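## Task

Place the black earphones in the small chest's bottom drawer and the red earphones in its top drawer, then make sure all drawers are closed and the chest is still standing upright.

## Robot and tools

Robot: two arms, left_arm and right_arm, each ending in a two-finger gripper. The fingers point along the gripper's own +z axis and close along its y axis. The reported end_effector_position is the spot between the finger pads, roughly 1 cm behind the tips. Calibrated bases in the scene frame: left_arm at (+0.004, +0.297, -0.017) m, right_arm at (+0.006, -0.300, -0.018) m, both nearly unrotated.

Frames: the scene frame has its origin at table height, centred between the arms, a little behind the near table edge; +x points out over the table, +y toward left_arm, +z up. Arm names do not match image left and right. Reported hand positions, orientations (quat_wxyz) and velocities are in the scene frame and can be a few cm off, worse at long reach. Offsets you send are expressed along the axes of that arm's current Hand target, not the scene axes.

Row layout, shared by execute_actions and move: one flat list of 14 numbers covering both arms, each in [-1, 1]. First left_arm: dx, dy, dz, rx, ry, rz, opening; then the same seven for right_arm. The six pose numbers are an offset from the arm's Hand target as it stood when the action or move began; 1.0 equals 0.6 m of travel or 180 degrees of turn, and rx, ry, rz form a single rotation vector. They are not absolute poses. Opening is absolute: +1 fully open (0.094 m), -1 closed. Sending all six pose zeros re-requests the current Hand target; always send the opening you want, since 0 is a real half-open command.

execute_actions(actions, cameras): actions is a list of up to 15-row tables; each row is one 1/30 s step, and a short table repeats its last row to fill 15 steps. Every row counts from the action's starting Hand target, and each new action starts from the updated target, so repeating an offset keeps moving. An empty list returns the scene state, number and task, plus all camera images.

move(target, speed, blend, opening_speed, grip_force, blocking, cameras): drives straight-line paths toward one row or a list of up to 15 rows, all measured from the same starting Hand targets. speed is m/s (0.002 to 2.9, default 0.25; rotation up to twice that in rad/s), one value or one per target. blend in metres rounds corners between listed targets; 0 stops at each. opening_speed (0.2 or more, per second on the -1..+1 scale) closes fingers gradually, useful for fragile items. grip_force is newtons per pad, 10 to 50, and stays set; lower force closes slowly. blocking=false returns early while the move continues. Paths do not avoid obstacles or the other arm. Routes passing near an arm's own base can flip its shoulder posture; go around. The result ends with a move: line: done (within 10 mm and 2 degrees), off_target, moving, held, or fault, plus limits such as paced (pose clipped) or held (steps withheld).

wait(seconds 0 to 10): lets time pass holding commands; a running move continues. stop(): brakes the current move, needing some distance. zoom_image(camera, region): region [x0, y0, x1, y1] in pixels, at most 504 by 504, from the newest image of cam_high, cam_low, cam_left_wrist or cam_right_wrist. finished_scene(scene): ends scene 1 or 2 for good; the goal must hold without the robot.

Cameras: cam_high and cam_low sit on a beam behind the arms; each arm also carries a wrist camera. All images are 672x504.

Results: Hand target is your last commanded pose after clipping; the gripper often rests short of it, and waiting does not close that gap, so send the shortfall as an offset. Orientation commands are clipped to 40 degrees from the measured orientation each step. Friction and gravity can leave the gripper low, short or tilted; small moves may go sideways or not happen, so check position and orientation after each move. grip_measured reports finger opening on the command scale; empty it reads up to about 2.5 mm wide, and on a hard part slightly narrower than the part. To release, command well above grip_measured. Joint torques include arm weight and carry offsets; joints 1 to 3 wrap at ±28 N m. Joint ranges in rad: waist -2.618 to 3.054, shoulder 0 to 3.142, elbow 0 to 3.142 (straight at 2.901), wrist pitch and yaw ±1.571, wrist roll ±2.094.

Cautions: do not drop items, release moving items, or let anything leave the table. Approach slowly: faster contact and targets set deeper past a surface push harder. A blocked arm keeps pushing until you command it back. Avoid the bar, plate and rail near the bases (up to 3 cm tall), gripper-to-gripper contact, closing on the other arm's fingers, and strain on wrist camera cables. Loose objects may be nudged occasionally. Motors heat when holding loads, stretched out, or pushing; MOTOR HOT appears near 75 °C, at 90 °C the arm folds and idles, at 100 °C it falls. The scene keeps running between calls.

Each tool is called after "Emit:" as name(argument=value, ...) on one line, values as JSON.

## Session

Emit:
execute_actions(actions=[])

Scene clock: 0.00 s.
left_arm: end_effector_position=(+0.2352, +0.1609, +0.1677) grip_measured=+1.000 end_effector_quat_wxyz=(+0.474, -0.003, +0.848, -0.238) | right_arm: end_effector_position=(+0.2402, -0.2697, +0.1659) grip_measured=+1.000 end_effector_quat_wxyz=(+0.494, +0.140, +0.858, +0.027)
Joint positions: left_arm=[-0.579 0.582 0.478 -0.364 -0.119 -0.541 0.094] | right_arm=[0.573 0.543 0.572 -0.669 0.604 0.588 0.094]
Joint velocities: within noise
Joint torques (N m): no reading
Heat: left arm: 29 °C; right arm: 27 °C.
Hand target: left_arm +0.2357, +0.1609, +0.1717; +0.477, -0.003, +0.846, -0.239 | right_arm +0.2409, -0.2691, +0.1700; +0.497, +0.141, +0.856, +0.031
Tool commands: left_gripper/opening=+1.0 right_gripper/opening=+1.0

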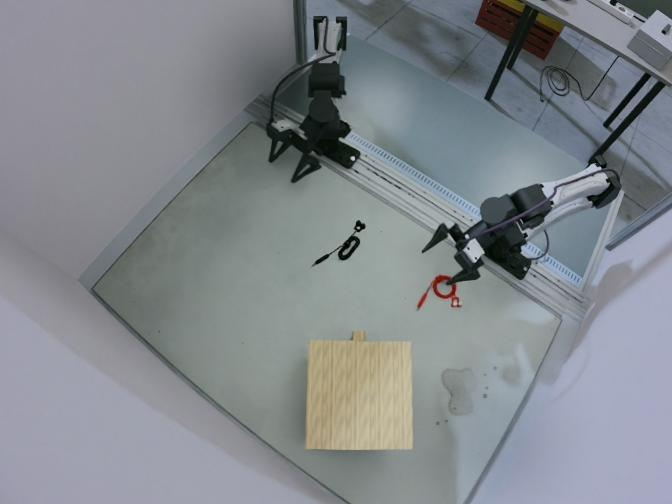

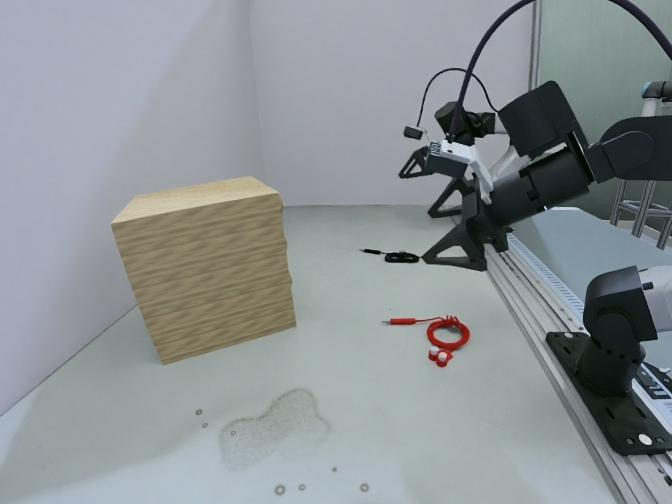

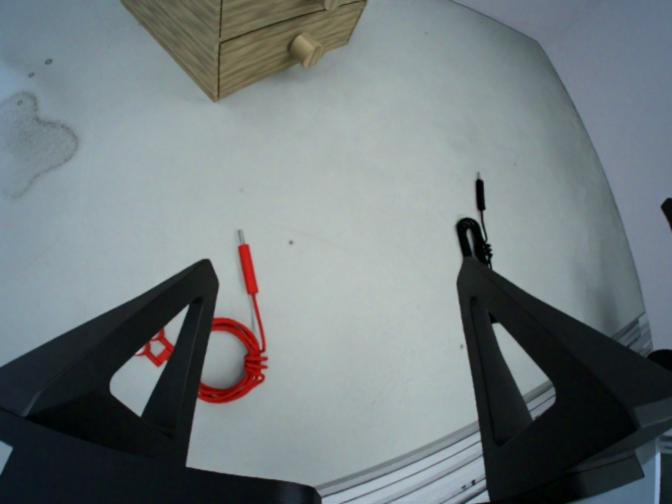

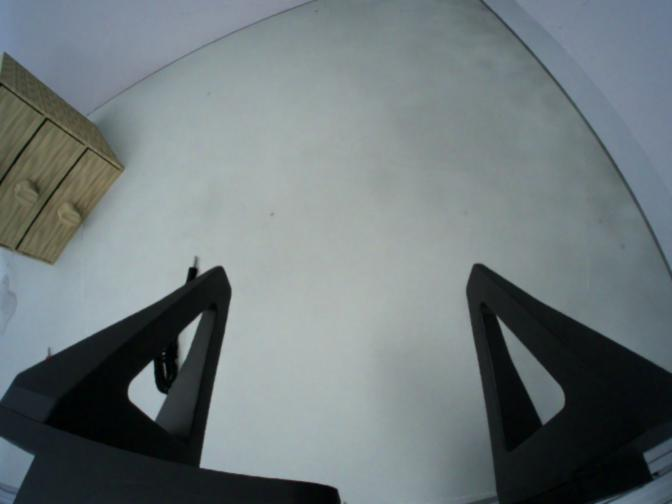

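Emit:
move(target=[0.0528,0.0623,-0.0347,-0.1603,0.3199,0.002,1,0.0807,0.5005,0.2883,-0.2157,-0.0855,-0.1432,1], speed=0.35, grip_force=[40,50], cameras=["all"])

Scene clock: 32.87 s.
left_arm: end_effector_position=(+0.2105, +0.1956, +0.1362) grip_measured=+1.000 end_effector_quat_wxyz=(+0.008, -0.003, +1.000, +0.003) | right_arm: end_effector_position=(+0.4245, +0.0094, +0.0898) grip_measured=+1.000 end_effector_quat_wxyz=(+0.605, -0.215, +0.747, +0.172)
Joint positions: left_arm=[-0.43 1.422 1.275 -1.424 -0.002 -0.458 0.094] | right_arm=[0.672 1.971 0.828 0.933 0.135 -0.008 0.094]
Joint torques (N m): left_arm=[0.7 -3.64 8.46 0.13 0.07 0.08] | right_arm=[-0.55 -6.84 8.81 2.24 -0.22 -0.11]
Heat: left arm: 35 °C; right arm: 31 °C.
Hand target: left_arm +0.2098, +0.1949, +0.1399; +0.000, +0.000, +1.000, +0.000 | right_arm +0.4302, +0.0167, +0.0999; +0.616, -0.217, +0.734, +0.182
Off the commanded pose: left_arm 0.004 m, 1 deg | right_arm 0.014 m, 2 deg.
grip_force (N): 40, 50
move: off_target (right_arm)

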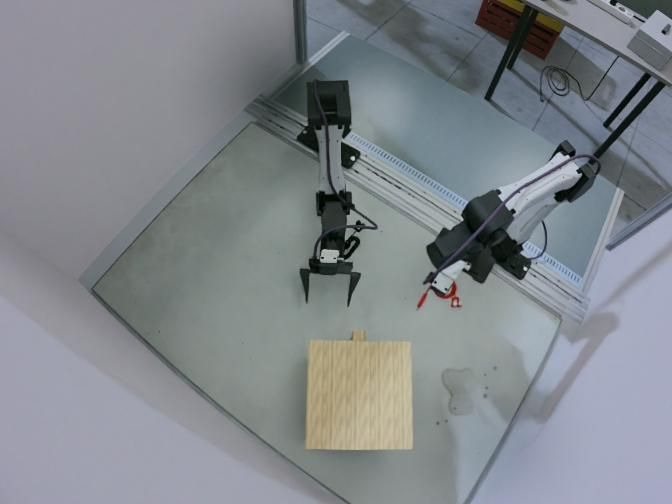

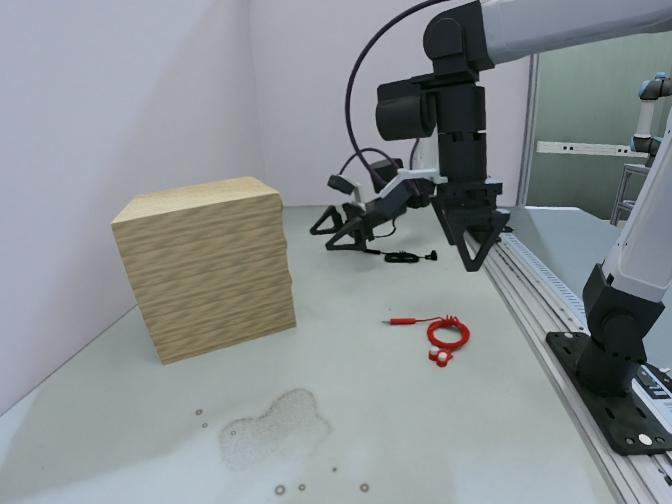

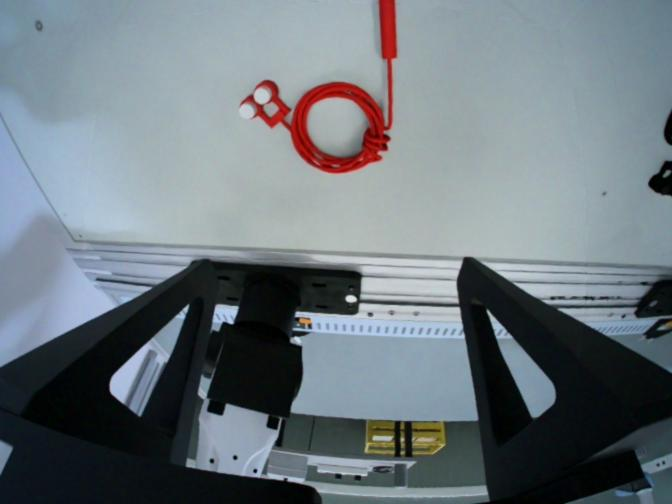

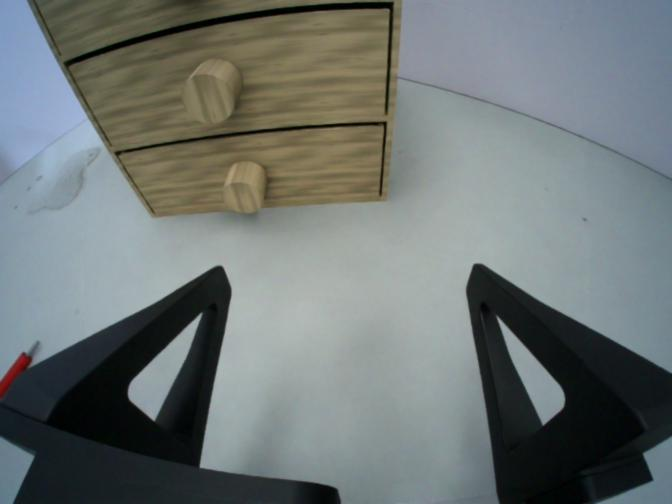

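Emit:
move(target=[-0.0037,-0.0482,0.1332,0,0,0,-0.15,-0.2193,0.1033,0.043,-0.0056,0.1111,-0.0019,1], speed=0.25, cameras=["cam_left_wrist","cam_right_wrist","cam_high"])

Scene clock: 43.80 s.
left_arm: end_effector_position=(+0.2159, +0.1674, +0.0647) grip_measured=-0.147 end_effector_quat_wxyz=(+0.011, +0.004, +1.000, +0.000) | right_arm: end_effector_position=(+0.4343, +0.0910, +0.2127) grip_measured=+1.000 end_effector_quat_wxyz=(+0.468, -0.261, +0.832, +0.144)
Joint positions: left_arm=[-0.524 1.496 1.055 -1.122 0 -0.537 0.04] | right_arm=[0.795 1.96 1.718 -0.317 0.194 0.077 0.094]
Joint torques (N m): left_arm=[-0.4 -4.23 5.65 0.36 0.05 -0.17] | right_arm=[0.2 -8.94 11.63 1.79 0.15 0.09]
Heat: left arm: 35 °C; right arm: 32 °C.
Hand target: left_arm +0.2121, +0.1660, +0.0600; +0.000, +0.000, +1.000, +0.000 | right_arm +0.4367, +0.0951, +0.2251; +0.478, -0.254, +0.828, +0.147
Off the commanded pose: left_arm 0.006 m, 1 deg | right_arm 0.013 m, 2 deg.
grip_force (N): 40, 50
move: off_target (right_arm)
Images, in order (width x height): cam_high 672x504, cam_left_wrist 672x504, cam_right_wrist 672x504.

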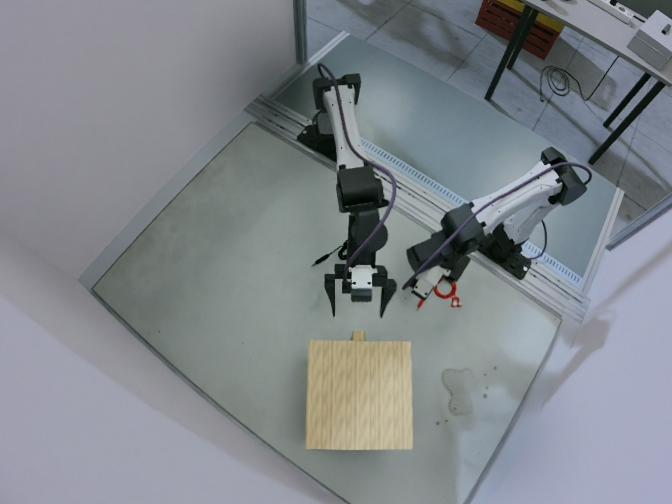

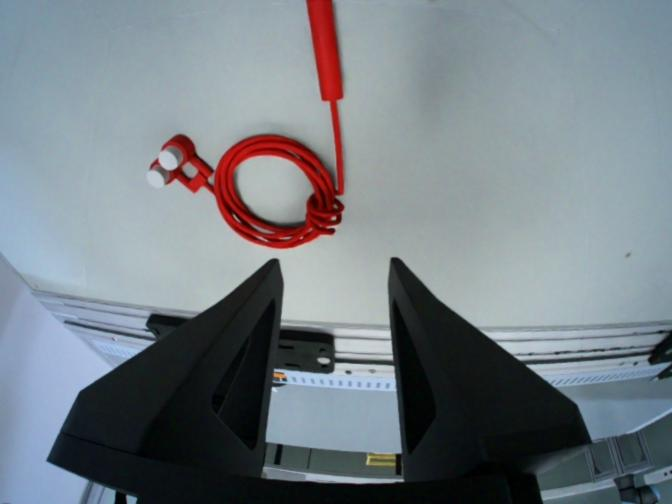

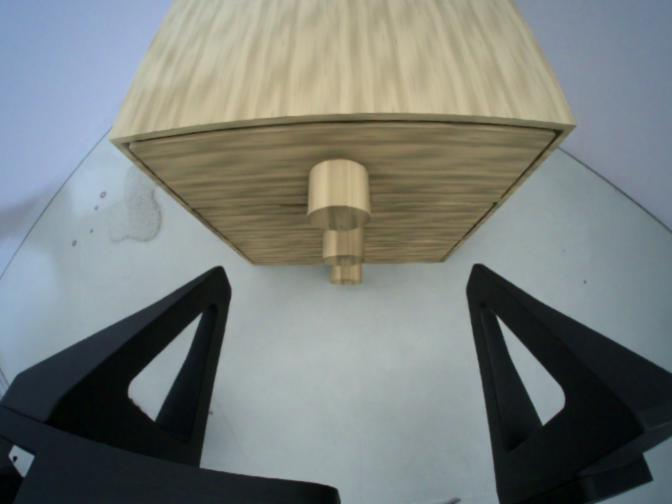

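Emit:
move(target=[[0.0182,0.0077,0.0867,0,0,0,-0.15,-0.0163,0.0083,0.0773,-0.0072,0,-0.0042,1],[0.0182,0.0077,0.0867,0,0,0,-0.15,-0.0163,0.0083,0.0773,-0.0072,0,-0.0042,-0.55]], speed=0.12, cameras=["cam_left_wrist","cam_right_wrist"])

Scene clock: 52.83 s.
left_arm: end_effector_position=(+0.2029, +0.1734, +0.0132) grip_measured=-0.147 end_effector_quat_wxyz=(+0.005, +0.004, +1.000, +0.004) | right_arm: end_effector_position=(+0.4697, +0.1187, +0.2011) grip_measured=-0.425 end_effector_quat_wxyz=(+0.471, -0.260, +0.830, +0.145)
Joint positions: left_arm=[-0.533 1.515 0.86 -0.921 0.001 -0.547 0.04] | right_arm=[0.78 2.147 1.945 -0.348 0.184 0.067 0.027]
Joint torques (N m): left_arm=[-0.5 -3.9 5.09 0.5 0.05 -0.18] | right_arm=[-0.27 -9.88 11.6 1.8 -0.11 -0.07]
Heat: left arm: 35 °C; right arm: 34 °C.
Hand target: left_arm +0.2012, +0.1707, +0.0079; +0.000, +0.000, +1.000, +0.000 | right_arm +0.4714, +0.1243, +0.2105; +0.476, -0.264, +0.825, +0.153
Off the commanded pose: left_arm 0.006 m, 1 deg | right_arm 0.011 m, 1 deg.
grip_force (N): 40, 50
move: off_target (right_arm); target 2's new opening was sent with right_arm's hand 0.011 m and 2 deg from that target
Images, in order (width x height): cam_left_wrist 672x504, cam_right_wrist 672x504.

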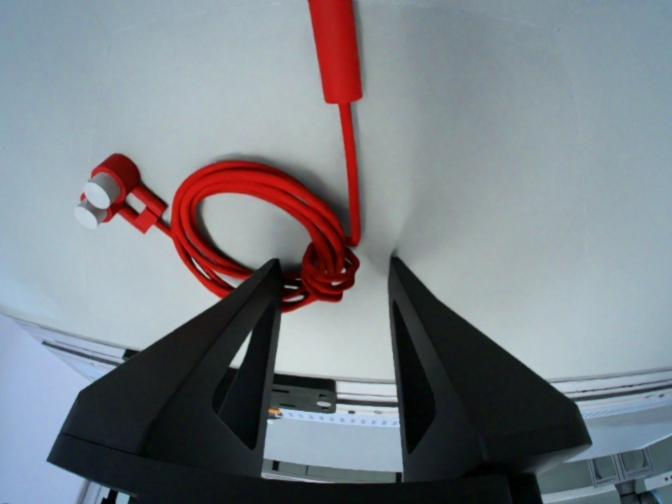

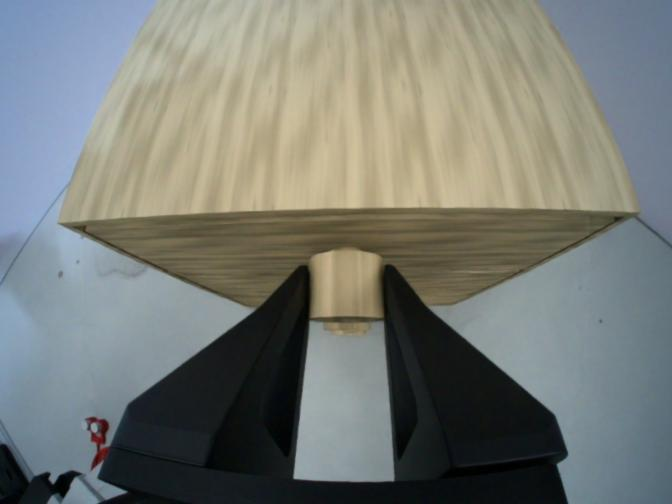

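Emit:
move(target=[[0,0,-0.01,0,0,0,-0.15,0.0333,0,-0.0577,0,0,0,-0.55],[-0.0167,0,-0.01,0,0,0,-0.15,0.0667,0,-0.1155,0,0,0,-0.55],[-0.0167,0,0.002,0,0,0,-0.15,0.1,0,-0.1732,0,0,0,-0.55],[-0.0167,0,0.002,0,0,0,-0.95,0.1,0,-0.1732,0,0,0,-0.55]], speed=0.09, blend=[0.003,0.003,0,0], cameras=["cam_left_wrist","cam_right_wrist","cam_low"])

Scene clock: 61.43 s.
left_arm: end_effector_position=(+0.2095, +0.1658, +0.0124) grip_measured=-0.807 end_effector_quat_wxyz=(+0.004, +0.000, +1.000, -0.014) | right_arm: end_effector_position=(+0.3802, +0.0550, +0.1981) grip_measured=-0.425 end_effector_quat_wxyz=(+0.464, -0.268, +0.831, +0.147)
Joint positions: left_arm=[-0.524 1.538 0.877 -0.899 0.031 -0.545 0.009] | right_arm=[0.826 1.72 1.36 -0.208 0.209 0.086 0.027]
Joint torques (N m): left_arm=[0.69 -3.02 6.06 0.39 -0.29 0.03] | right_arm=[0.51 -10.29 6.98 2 0.11 0.02]
Heat: left arm: 34 °C; right arm: 33 °C.
Hand target: left_arm +0.2112, +0.1706, +0.0068; +0.000, +0.000, +1.000, +0.000 | right_arm +0.3737, +0.0546, +0.2104; +0.476, -0.264, +0.825, +0.153
Off the commanded pose: left_arm 0.008 m, 2 deg | right_arm 0.014 m, 2 deg.
grip_force (N): 40, 50
move: off_target (right_arm)
Images, in order (width x height): cam_low 672x504, cam_left_wrist 672x504, cam_right_wrist 672x504.

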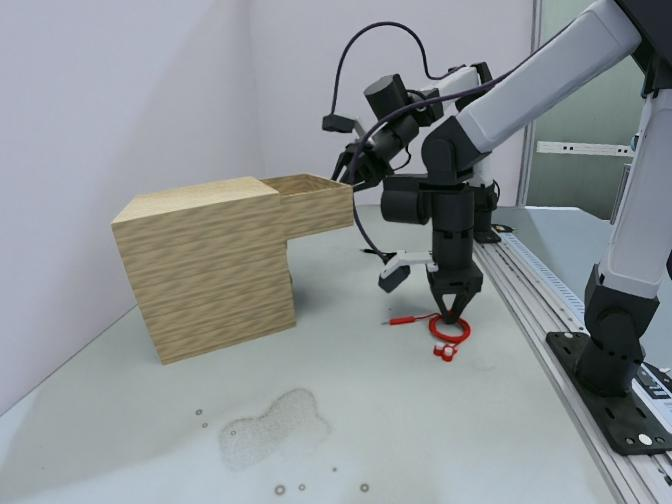

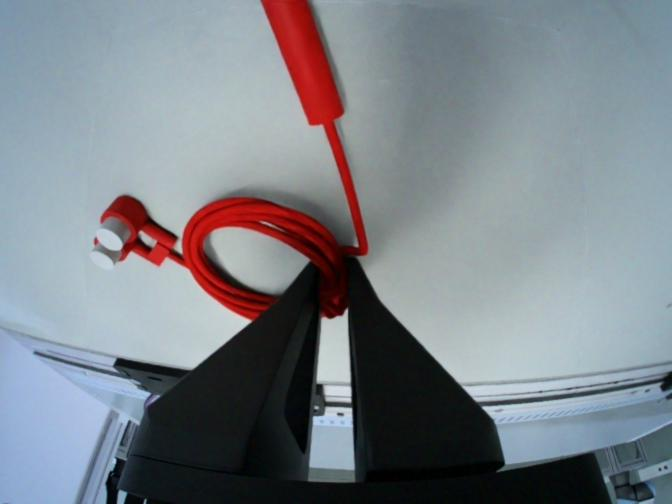

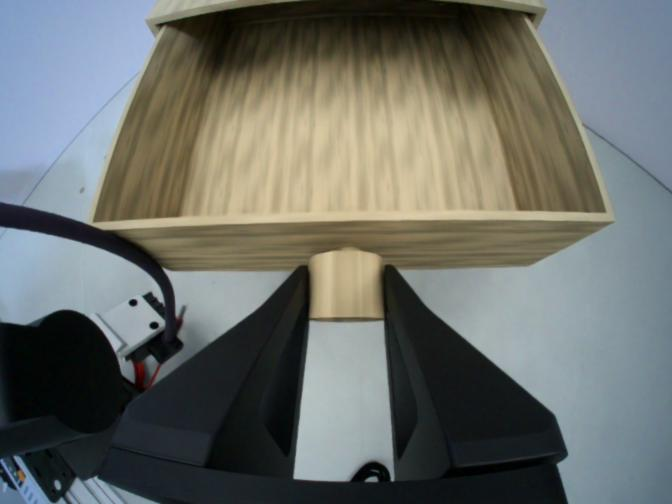

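Emit:
move(target=[[0,0,0,0,0,0,-0.95,0.1,0,-0.1732,0,0,0,0.6],[0,0,-0.54,0,-0.1,0,-0.95,0.1,0,-0.3732,0,0,0,0.6],[-0.38,-0.175,-0.53,0.0204,-0.2327,0.053,-0.95,0.1,0,-0.3732,0,0,0,0.6]], speed=[0.1,0.25,0.2], blend=[0,0.05,0], cameras=["all"])

Scene clock: 77.43 s.
left_arm: end_effector_position=(+0.4353, +0.0605, +0.3285) grip_measured=-0.814 end_effector_quat_wxyz=(+0.368, +0.081, +0.925, -0.050) | right_arm: end_effector_position=(+0.1911, -0.0748, +0.2546) grip_measured=+0.598 end_effector_quat_wxyz=(+0.464, -0.275, +0.829, +0.144)
Joint positions: left_arm=[-0.552 2.198 2.845 -1.5 -0.23 -0.315 0.009] | right_arm=[1.184 0.929 1.015 -0.731 0.5 0.287 0.075]
Joint torques (N m): left_arm=[0.7 -8.49 7.16 1.27 -0.43 0.09] | right_arm=[0.31 -1.83 10.99 1.69 0.19 0.07]
Heat: left arm: 34 °C; right arm: 33 °C.
Hand target: left_arm +0.4392, +0.0658, +0.3248; +0.357, +0.081, +0.930, -0.031 | right_arm +0.1915, -0.0756, +0.2703; +0.476, -0.264, +0.825, +0.153
Off the commanded pose: left_arm 0.008 m, 3 deg | right_arm 0.016 m, 2 deg.
elbow stopped short (left arm): the move would have taken joint 3 (elbow) straighter than the controller allows.
grip_force (N): 40, 50
move: off_target (left_arm, right_arm)

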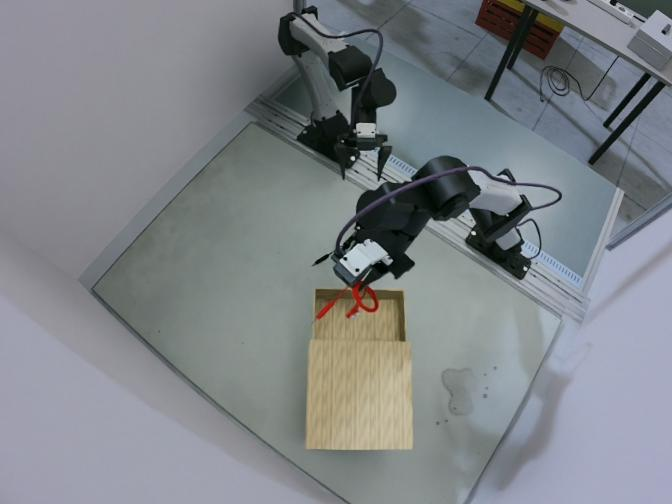

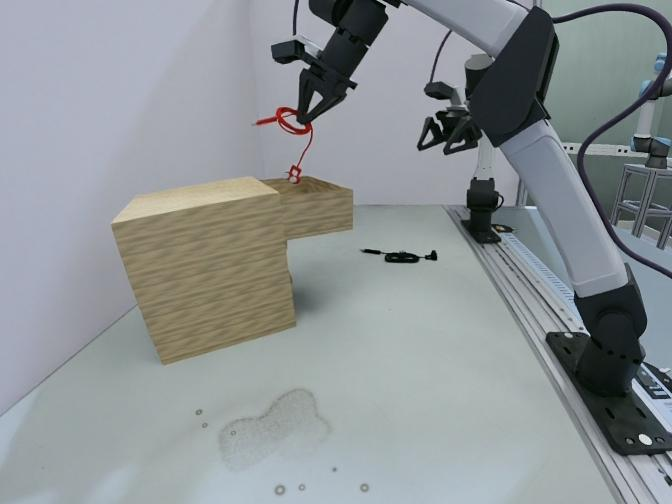

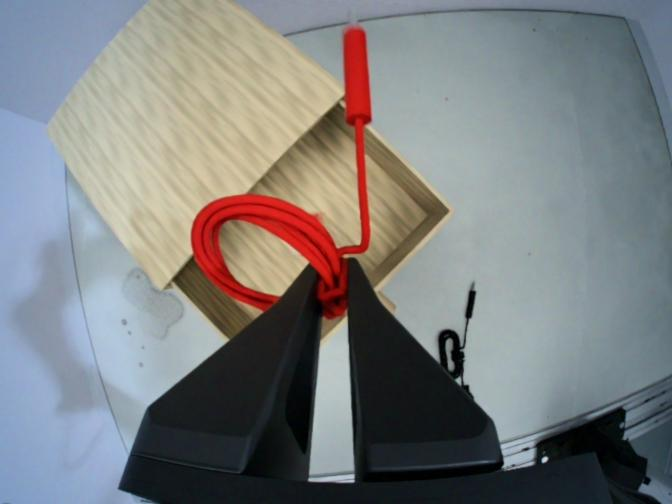

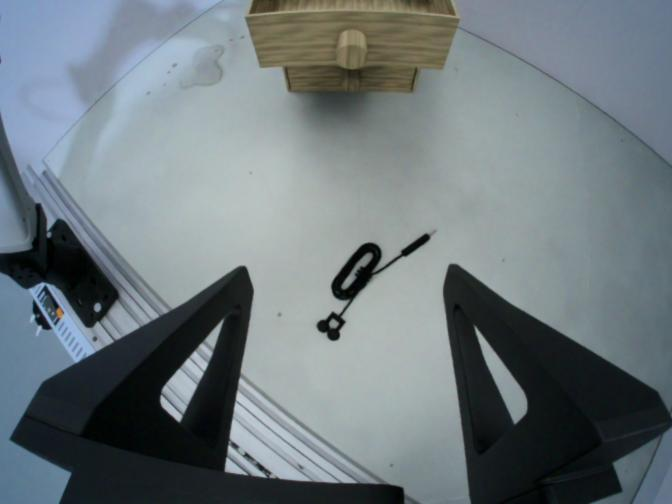

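Emit:
move(target=[[0.1165,-0.005,0.1485,0,0,0,-0.95,0,0,0,0,0,0,0.6]], speed=0.12, cameras=["cam_left_wrist","cam_low","cam_high"])

Emit:
zoom_image(camera="cam_high", region=[260, 220, 460, 370])

Scene clock: 88.10 s.
left_arm: end_effector_position=(+0.4493, +0.0598, +0.2079) grip_measured=-0.814 end_effector_quat_wxyz=(+0.353, +0.079, +0.932, -0.031) | right_arm: end_effector_position=(+0.1911, -0.0748, +0.2546) grip_measured=+0.598 end_effector_quat_wxyz=(+0.464, -0.275, +0.829, +0.144)
Joint positions: left_arm=[-0.548 1.903 1.844 -0.839 -0.25 -0.315 0.009] | right_arm=[1.184 0.929 1.015 -0.731 0.5 0.287 0.075]
Joint torques (N m): left_arm=[-0.05 -11.55 6.27 1.43 -0.25 0] | right_arm=[0.18 -1.99 10.88 1.63 0.25 0.1]
Heat: left arm: 35 °C; right arm: 35 °C.
Hand target: left_arm +0.4463, +0.0615, +0.2117; +0.357, +0.081, +0.930, -0.031 | right_arm +0.1915, -0.0755, +0.2703; +0.476, -0.264, +0.825, +0.153
Off the commanded pose: left_arm 0.005 m, 1 deg | right_arm 0.016 m, 2 deg.
grip_force (N): 40, 50
move: off_target (right_arm)
Images, in order (width x height): cam_high 672x504, cam_low 672x504, cam_left_wrist 672x504.

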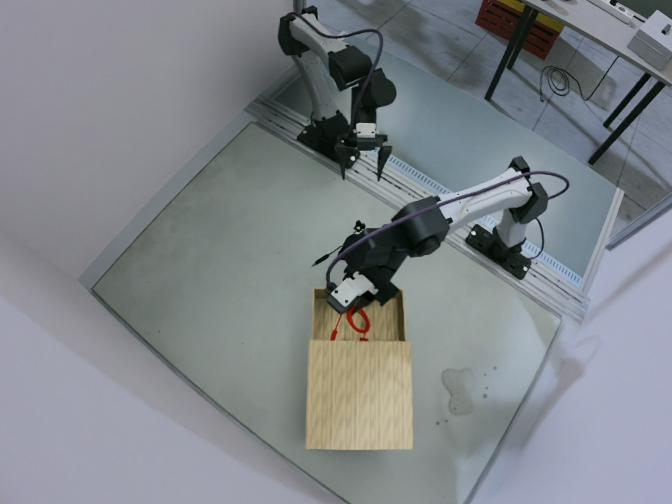

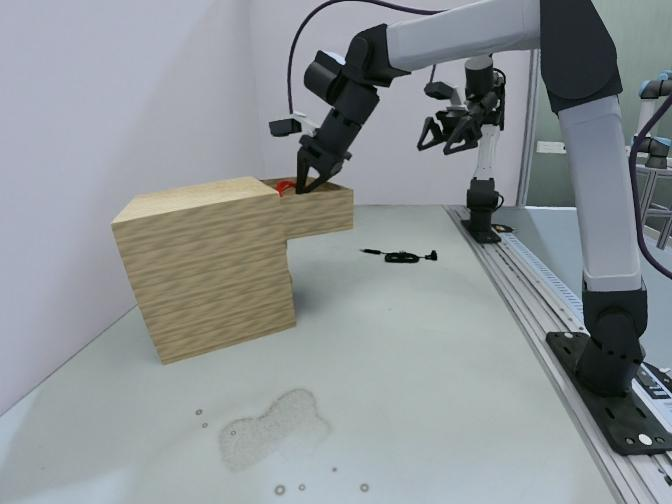

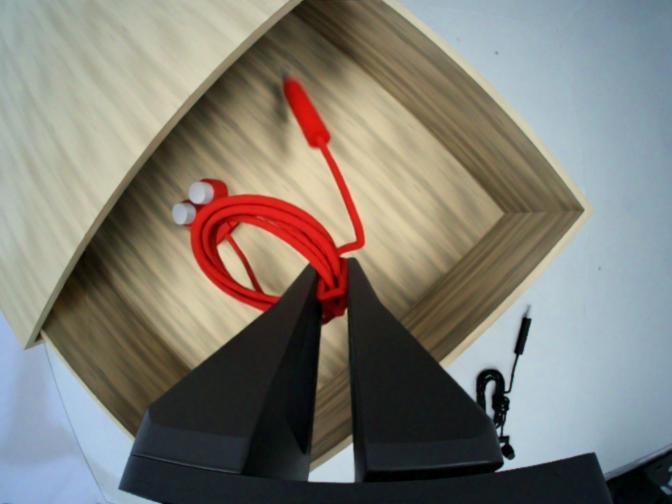

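Scaled by 2.520.

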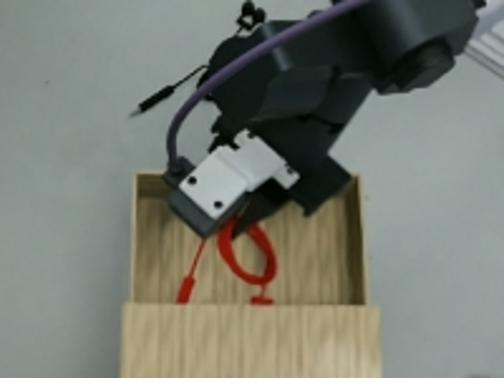

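Emit:
move(target=[[0.0134,0,0.0149,0,0,0,-0.95,0,0,0,0,0,0,0.6],[0.0134,0,0.0149,0,0,0,-0.4,0,0,0,0,0,0,0.6],[-0.1338,0,-0.1486,0,0,0,-0.4,0,0,0,0,0,0,0.6],[0.038,0.162,-0.304,0,0,0,-0.4,-0.052,-0.001,0.2847,0,0,0,-0.9]], speed=[0.1,0.1,0.12,0.25], blend=[0,0,0.02,0], cameras=["all"])

Scene clock: 100.00 s.
left_arm: end_effector_position=(+0.3253, +0.1823, +0.3352) grip_measured=-0.403 end_effector_quat_wxyz=(+0.361, +0.075, +0.929, -0.029) | right_arm: end_effector_position=(+0.3192, +0.0102, +0.1959) grip_measured=-0.898 end_effector_quat_wxyz=(+0.462, -0.266, +0.835, +0.137)
Joint positions: left_arm=[-0.393 1.448 1.886 -1.297 -0.162 -0.197 0.028] | right_arm=[0.887 1.45 1.089 -0.228 0.276 0.121 0.005]
Joint torques (N m): left_arm=[0.57 -4.56 5.38 1.5 0.01 0.09] | right_arm=[-0.42 -5.07 11.59 2 -0.14 -0.12]
Heat: left arm: 35 °C; right arm: 36 °C.
Hand target: left_arm +0.3262, +0.1814, +0.3321; +0.357, +0.081, +0.930, -0.031 | right_arm +0.3250, +0.0190, +0.2119; +0.476, -0.264, +0.825, +0.153
Off the commanded pose: left_arm 0.003 m, 1 deg | right_arm 0.019 m, 3 deg.
grip_force (N): 40, 50
move: off_target (right_arm); target 2's new opening was sent with left_arm's hand 0.011 m and 2 deg from that target; target 4's new opening was sent with right_arm's hand 0.019 m and 3 deg from that target

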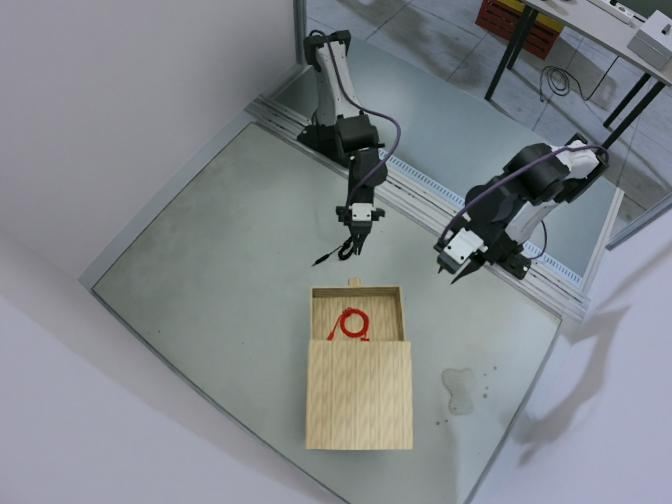

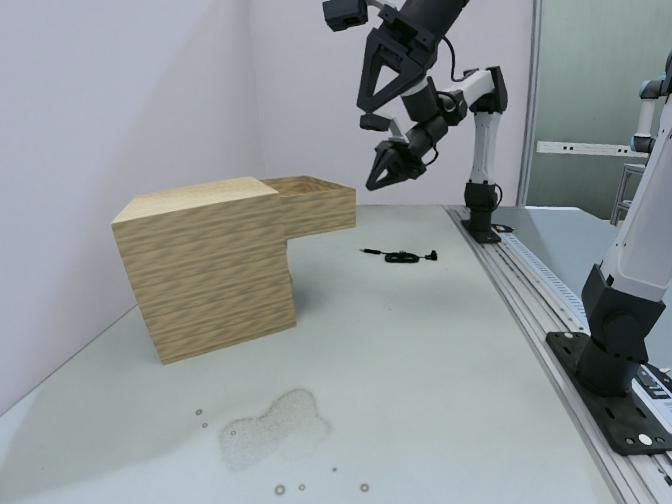

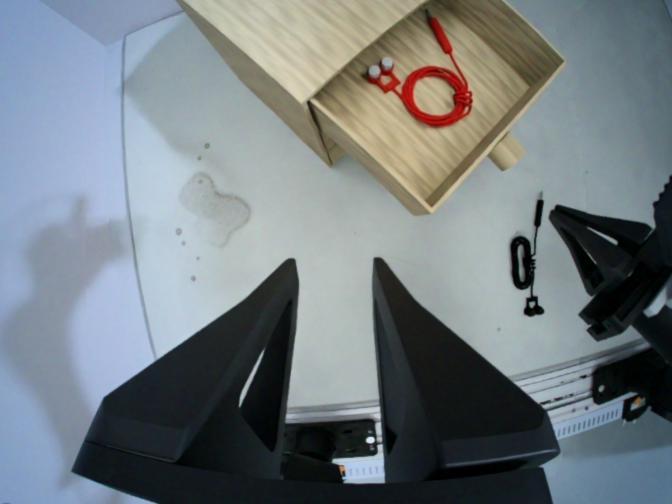

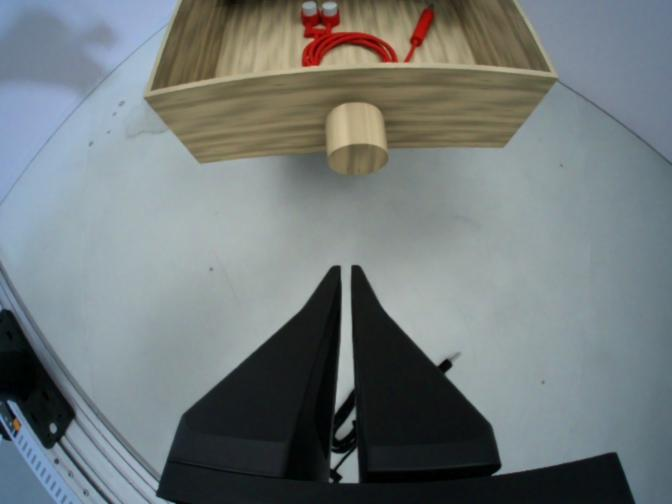

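Emit:
move(target=[[0,0,0,0,0,0,-0.4,-0.1332,0,0.2308,0,0,0,-0.9],[0,0,0,0,0,0,-0.4,-0.0832,0,0.1442,0,0,0,-0.9],[0,0,0,0,0,0,-0.4,0.1083,-0.001,0.2958,0,-0.122,0,1]], speed=[0.1,0.15,0.18], blend=[0,0.02,0], cameras=["cam_right_wrist","cam_low","cam_high","cam_left_wrist"])

Scene clock: 110.30 s.
left_arm: end_effector_position=(+0.3253, +0.1823, +0.3352) grip_measured=-0.403 end_effector_quat_wxyz=(+0.361, +0.075, +0.929, -0.029) | right_arm: end_effector_position=(+0.4233, +0.0896, +0.0698) grip_measured=+0.998 end_effector_quat_wxyz=(+0.622, -0.230, +0.721, +0.202)
Joint positions: left_arm=[-0.393 1.448 1.886 -1.297 -0.162 -0.197 0.028] | right_arm=[0.798 2.217 1.039 1.03 0.194 0 0.094]
Joint torques (N m): left_arm=[0.57 -4.57 5.38 1.5 0.01 0.09] | right_arm=[-0.32 -8.4 6.09 2.22 -0.04 -0.09]
Heat: left arm: 34 °C; right arm: 37 °C.
Hand target: left_arm +0.3262, +0.1814, +0.3321; +0.357, +0.081, +0.930, -0.031 | right_arm +0.4240, +0.0890, +0.0670; +0.625, -0.230, +0.719, +0.200
Off the commanded pose: left_arm 0.003 m, 1 deg | right_arm 0.003 m, 0 deg.
grip_force (N): 40, 50
move: done

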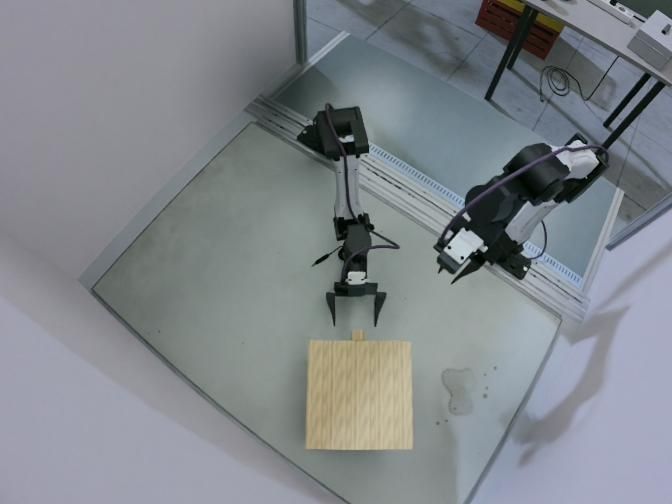

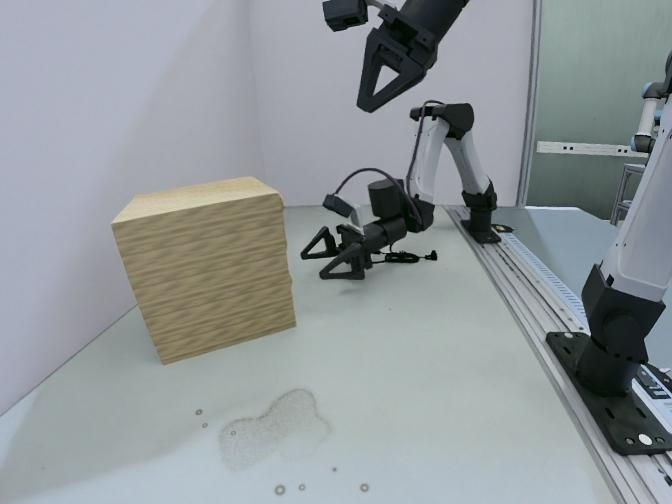

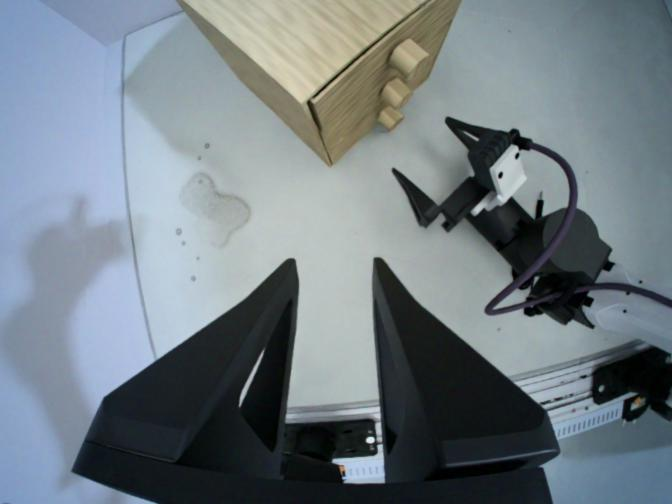

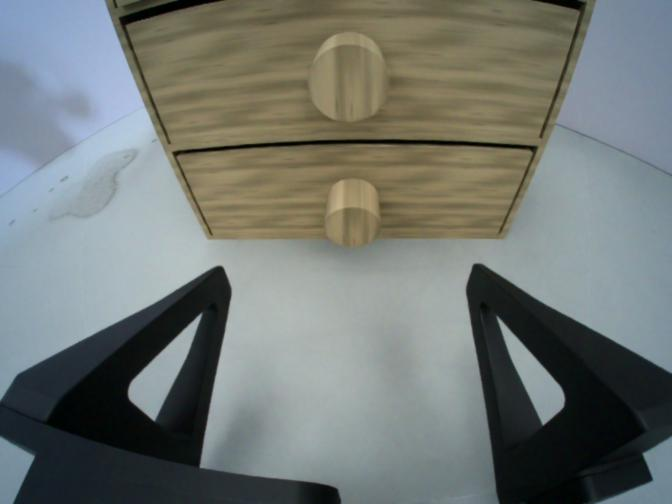

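Emit:
zoom_image(camera="cam_left_wrist", region=[260, 0, 480, 170])

Emit:
zoom_image(camera="cam_high", region=[290, 310, 430, 370])

Scaled by 2.291 from the camera's 672x504 image, which has a finer 960x720 frame.

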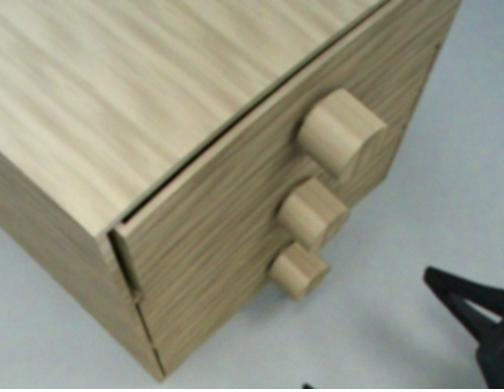

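Scaled by 3.600.

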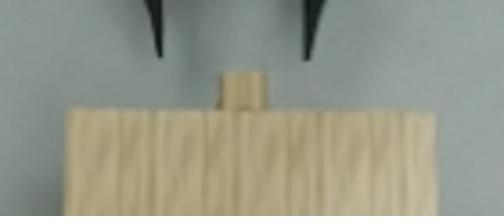

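Emit:
move(target=[0,0,0,0,0,0,-0.4,0.0008,0.003,0.1017,0,-0.019,0,0.8], speed=0.12, cameras=["cam_right_wrist","cam_left_wrist"])

Scene clock: 121.23 s.
left_arm: end_effector_position=(+0.3253, +0.1823, +0.3352) grip_measured=-0.403 end_effector_quat_wxyz=(+0.361, +0.075, +0.929, -0.029) | right_arm: end_effector_position=(+0.4695, +0.1185, +0.0561) grip_measured=+0.802 end_effector_quat_wxyz=(+0.644, -0.217, +0.705, +0.201)
Joint positions: left_arm=[-0.393 1.448 1.886 -1.297 -0.162 -0.197 0.028] | right_arm=[0.775 2.423 1.306 1.028 0.191 -0.013 0.085]
Joint torques (N m): left_arm=[0.57 -4.56 5.38 1.5 0.01 0.09] | right_arm=[-0.21 -9.46 8.88 1.99 -0.25 -0.09]
Heat: left arm: 34 °C; right arm: 36 °C.
Hand target: left_arm +0.3262, +0.1814, +0.3321; +0.357, +0.081, +0.930, -0.031 | right_arm +0.4720, +0.1255, +0.0580; +0.646, -0.224, +0.700, +0.207
Off the commanded pose: left_arm 0.003 m, 1 deg | right_arm 0.008 m, 1 deg.
grip_force (N): 40, 50
move: done
Images, in order (width x height): cam_left_wrist 672x504, cam_right_wrist 672x504.

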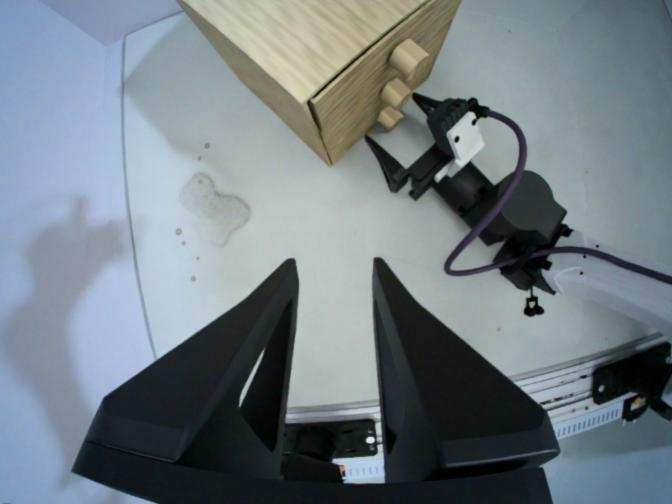

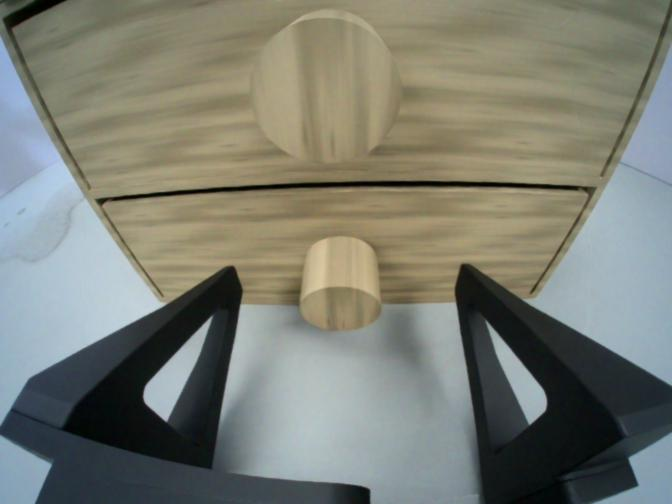

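Emit:
move(target=[[0,0,0,0,0,0,-0.4,0,0.003,0,0,0,0,-0.55],[0,0,0,0,0,0,-0.4,0.017,0,-0.1993,0,0.139,0,-0.55]], speed=0.1, cameras=["cam_right_wrist","cam_left_wrist"])

Scene clock: 140.33 s.
left_arm: end_effector_position=(+0.3253, +0.1823, +0.3352) grip_measured=-0.403 end_effector_quat_wxyz=(+0.361, +0.075, +0.929, -0.029) | right_arm: end_effector_position=(+0.3824, +0.0586, +0.0553) grip_measured=-0.424 end_effector_quat_wxyz=(+0.486, -0.262, +0.819, +0.157)
Joint positions: left_arm=[-0.393 1.448 1.886 -1.297 -0.162 -0.197 0.028] | right_arm=[0.816 1.951 0.978 0.463 0.199 0.075 0.027]
Joint torques (N m): left_arm=[0.57 -4.56 5.38 1.5 0.01 0.09] | right_arm=[0.57 -10.65 5.59 1.6 0.13 0.06]
Heat: left arm: 34 °C; right arm: 35 °C.
Hand target: left_arm +0.3262, +0.1814, +0.3321; +0.357, +0.081, +0.930, -0.031 | right_arm +0.3744, +0.0557, +0.0573; +0.479, -0.264, +0.823, +0.153
Off the commanded pose: left_arm 0.003 m, 1 deg | right_arm 0.009 m, 1 deg.
grip_force (N): 40, 50
move: done
Images, in order (width x height): cam_left_wrist 672x504, cam_right_wrist 672x504.

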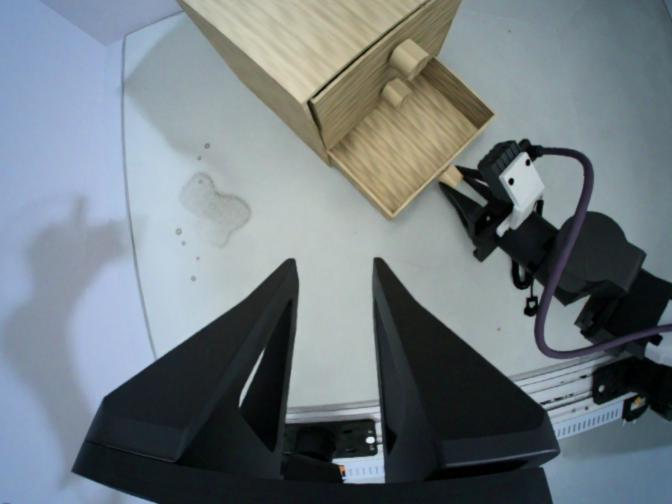

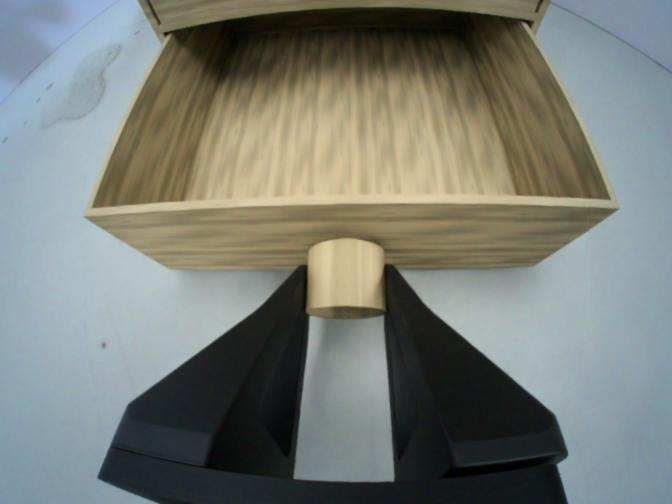

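Emit:
move(target=[[0,0,0,0,0,0,-0.4,0,0,0,0,0,0,0.6],[0,0,0,0,0,0,-0.4,-0.1443,0,-0.0833,0,0,0,0.6],[0,0,0,0,0,0,-0.4,-0.026,-0.266,-0.598,0,0,0,0.6],[0.2625,-0.3927,0.2122,-0.01,0.2332,-0.0263,0.3,-0.026,-0.266,-0.598,0,0,0,0.6]], speed=[0.1,0.15,0.35,0.35], blend=[0,0.03,0.05,0], cameras=["cam_left_wrist","cam_right_wrist","cam_low"])

Scene clock: 148.20 s.
left_arm: end_effector_position=(+0.2588, -0.0507, +0.1304) grip_measured=+0.297 end_effector_quat_wxyz=(+0.026, +0.053, +0.998, -0.021) | right_arm: end_effector_position=(+0.2202, -0.2521, +0.2361) grip_measured=+0.598 end_effector_quat_wxyz=(+0.469, -0.257, +0.831, +0.155)
Joint positions: left_arm=[-0.911 2.189 2.204 -1.526 0.001 -0.828 0.061] | right_arm=[-0.345 0.684 0.93 -1.029 -0.757 -0.62 0.075]
Joint torques (N m): left_arm=[0.44 -10.36 8.2 0.01 0.05 -0.18] | right_arm=[-0.9 0.68 10.4 1.37 -0.57 -0.14]
Heat: left arm: 34 °C; right arm: 35 °C.
Hand target: left_arm +0.2540, -0.0453, +0.1322; +0.000, +0.044, +0.999, +0.000 | right_arm +0.2197, -0.2509, +0.2483; +0.479, -0.264, +0.823, +0.154
Off the commanded pose: left_arm 0.007 m, 4 deg | right_arm 0.012 m, 2 deg.
joint sent to its limit (left arm) — joint 4 (wrist pitch), lower limit. The joint targets still meet the commanded pose.
grip_force (N): 40, 50
move: off_target (left_arm, right_arm); target 4's new opening was sent with left_arm's hand 0.007 m and 4 deg from that target
Images, in order (width x height): cam_low 672x504, cam_left_wrist 672x504, cam_right_wrist 672x504.

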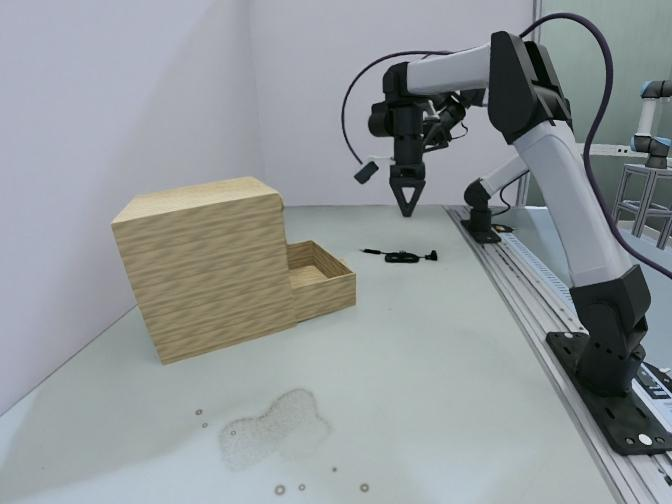

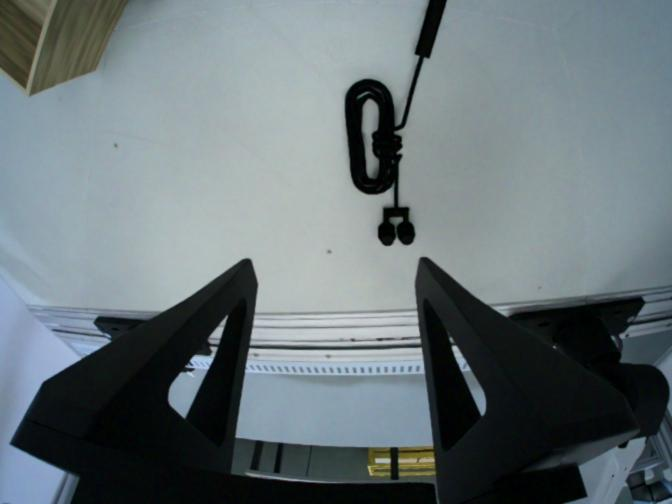

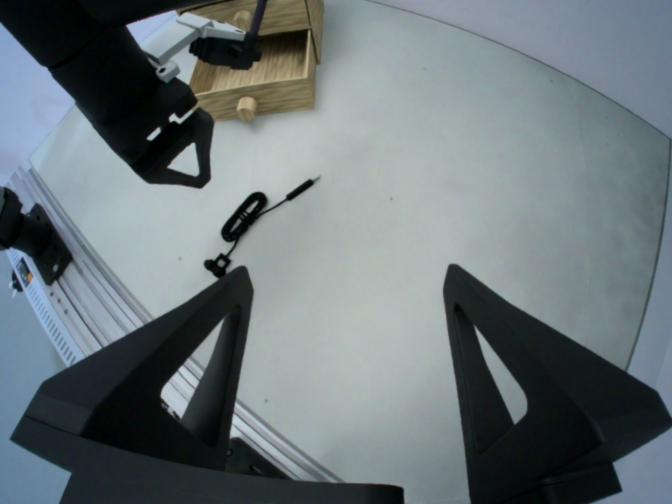

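Emit:
move(target=[-0.0238,-0.0425,0.12,0,0,0,0.2,0,0,0,0,0,0,0.6], speed=0.2, cameras=["cam_left_wrist"])

Scene clock: 152.37 s.
left_arm: end_effector_position=(+0.2686, -0.0696, +0.0641) grip_measured=+0.203 end_effector_quat_wxyz=(+0.008, +0.049, +0.999, +0.001) | right_arm: end_effector_position=(+0.2202, -0.2521, +0.2361) grip_measured=+0.598 end_effector_quat_wxyz=(+0.469, -0.257, +0.831, +0.155)
Joint positions: left_arm=[-0.92 2.323 2.163 -1.407 0.003 -0.843 0.056] | right_arm=[-0.345 0.684 0.93 -1.029 -0.757 -0.62 0.075]
Joint torques (N m): left_arm=[-0.25 -11.03 6.78 0.3 0.04 -0.21] | right_arm=[-0.85 0.59 10.19 1.39 -0.58 -0.15]
Heat: left arm: 35 °C; right arm: 34 °C.
Hand target: left_arm +0.2660, -0.0719, +0.0601; +0.000, +0.044, +0.999, +0.000 | right_arm +0.2197, -0.2509, +0.2483; +0.479, -0.264, +0.823, +0.154
Off the commanded pose: left_arm 0.005 m, 1 deg | right_arm 0.012 m, 2 deg.
grip_force (N): 40, 50
move: off_target (right_arm)
Images, in order (width x height): cam_left_wrist 672x504.

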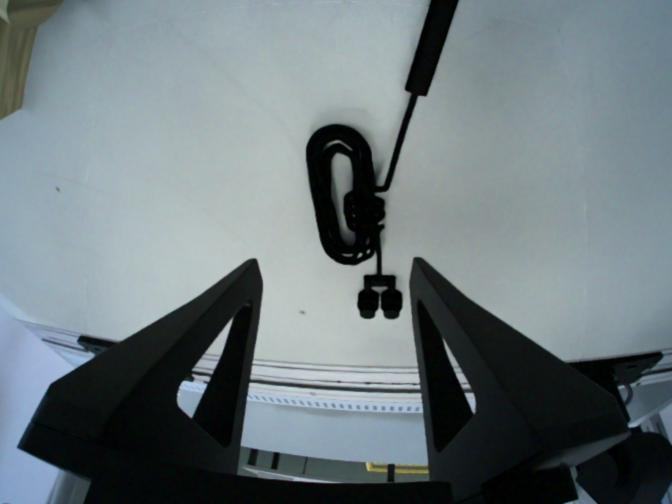

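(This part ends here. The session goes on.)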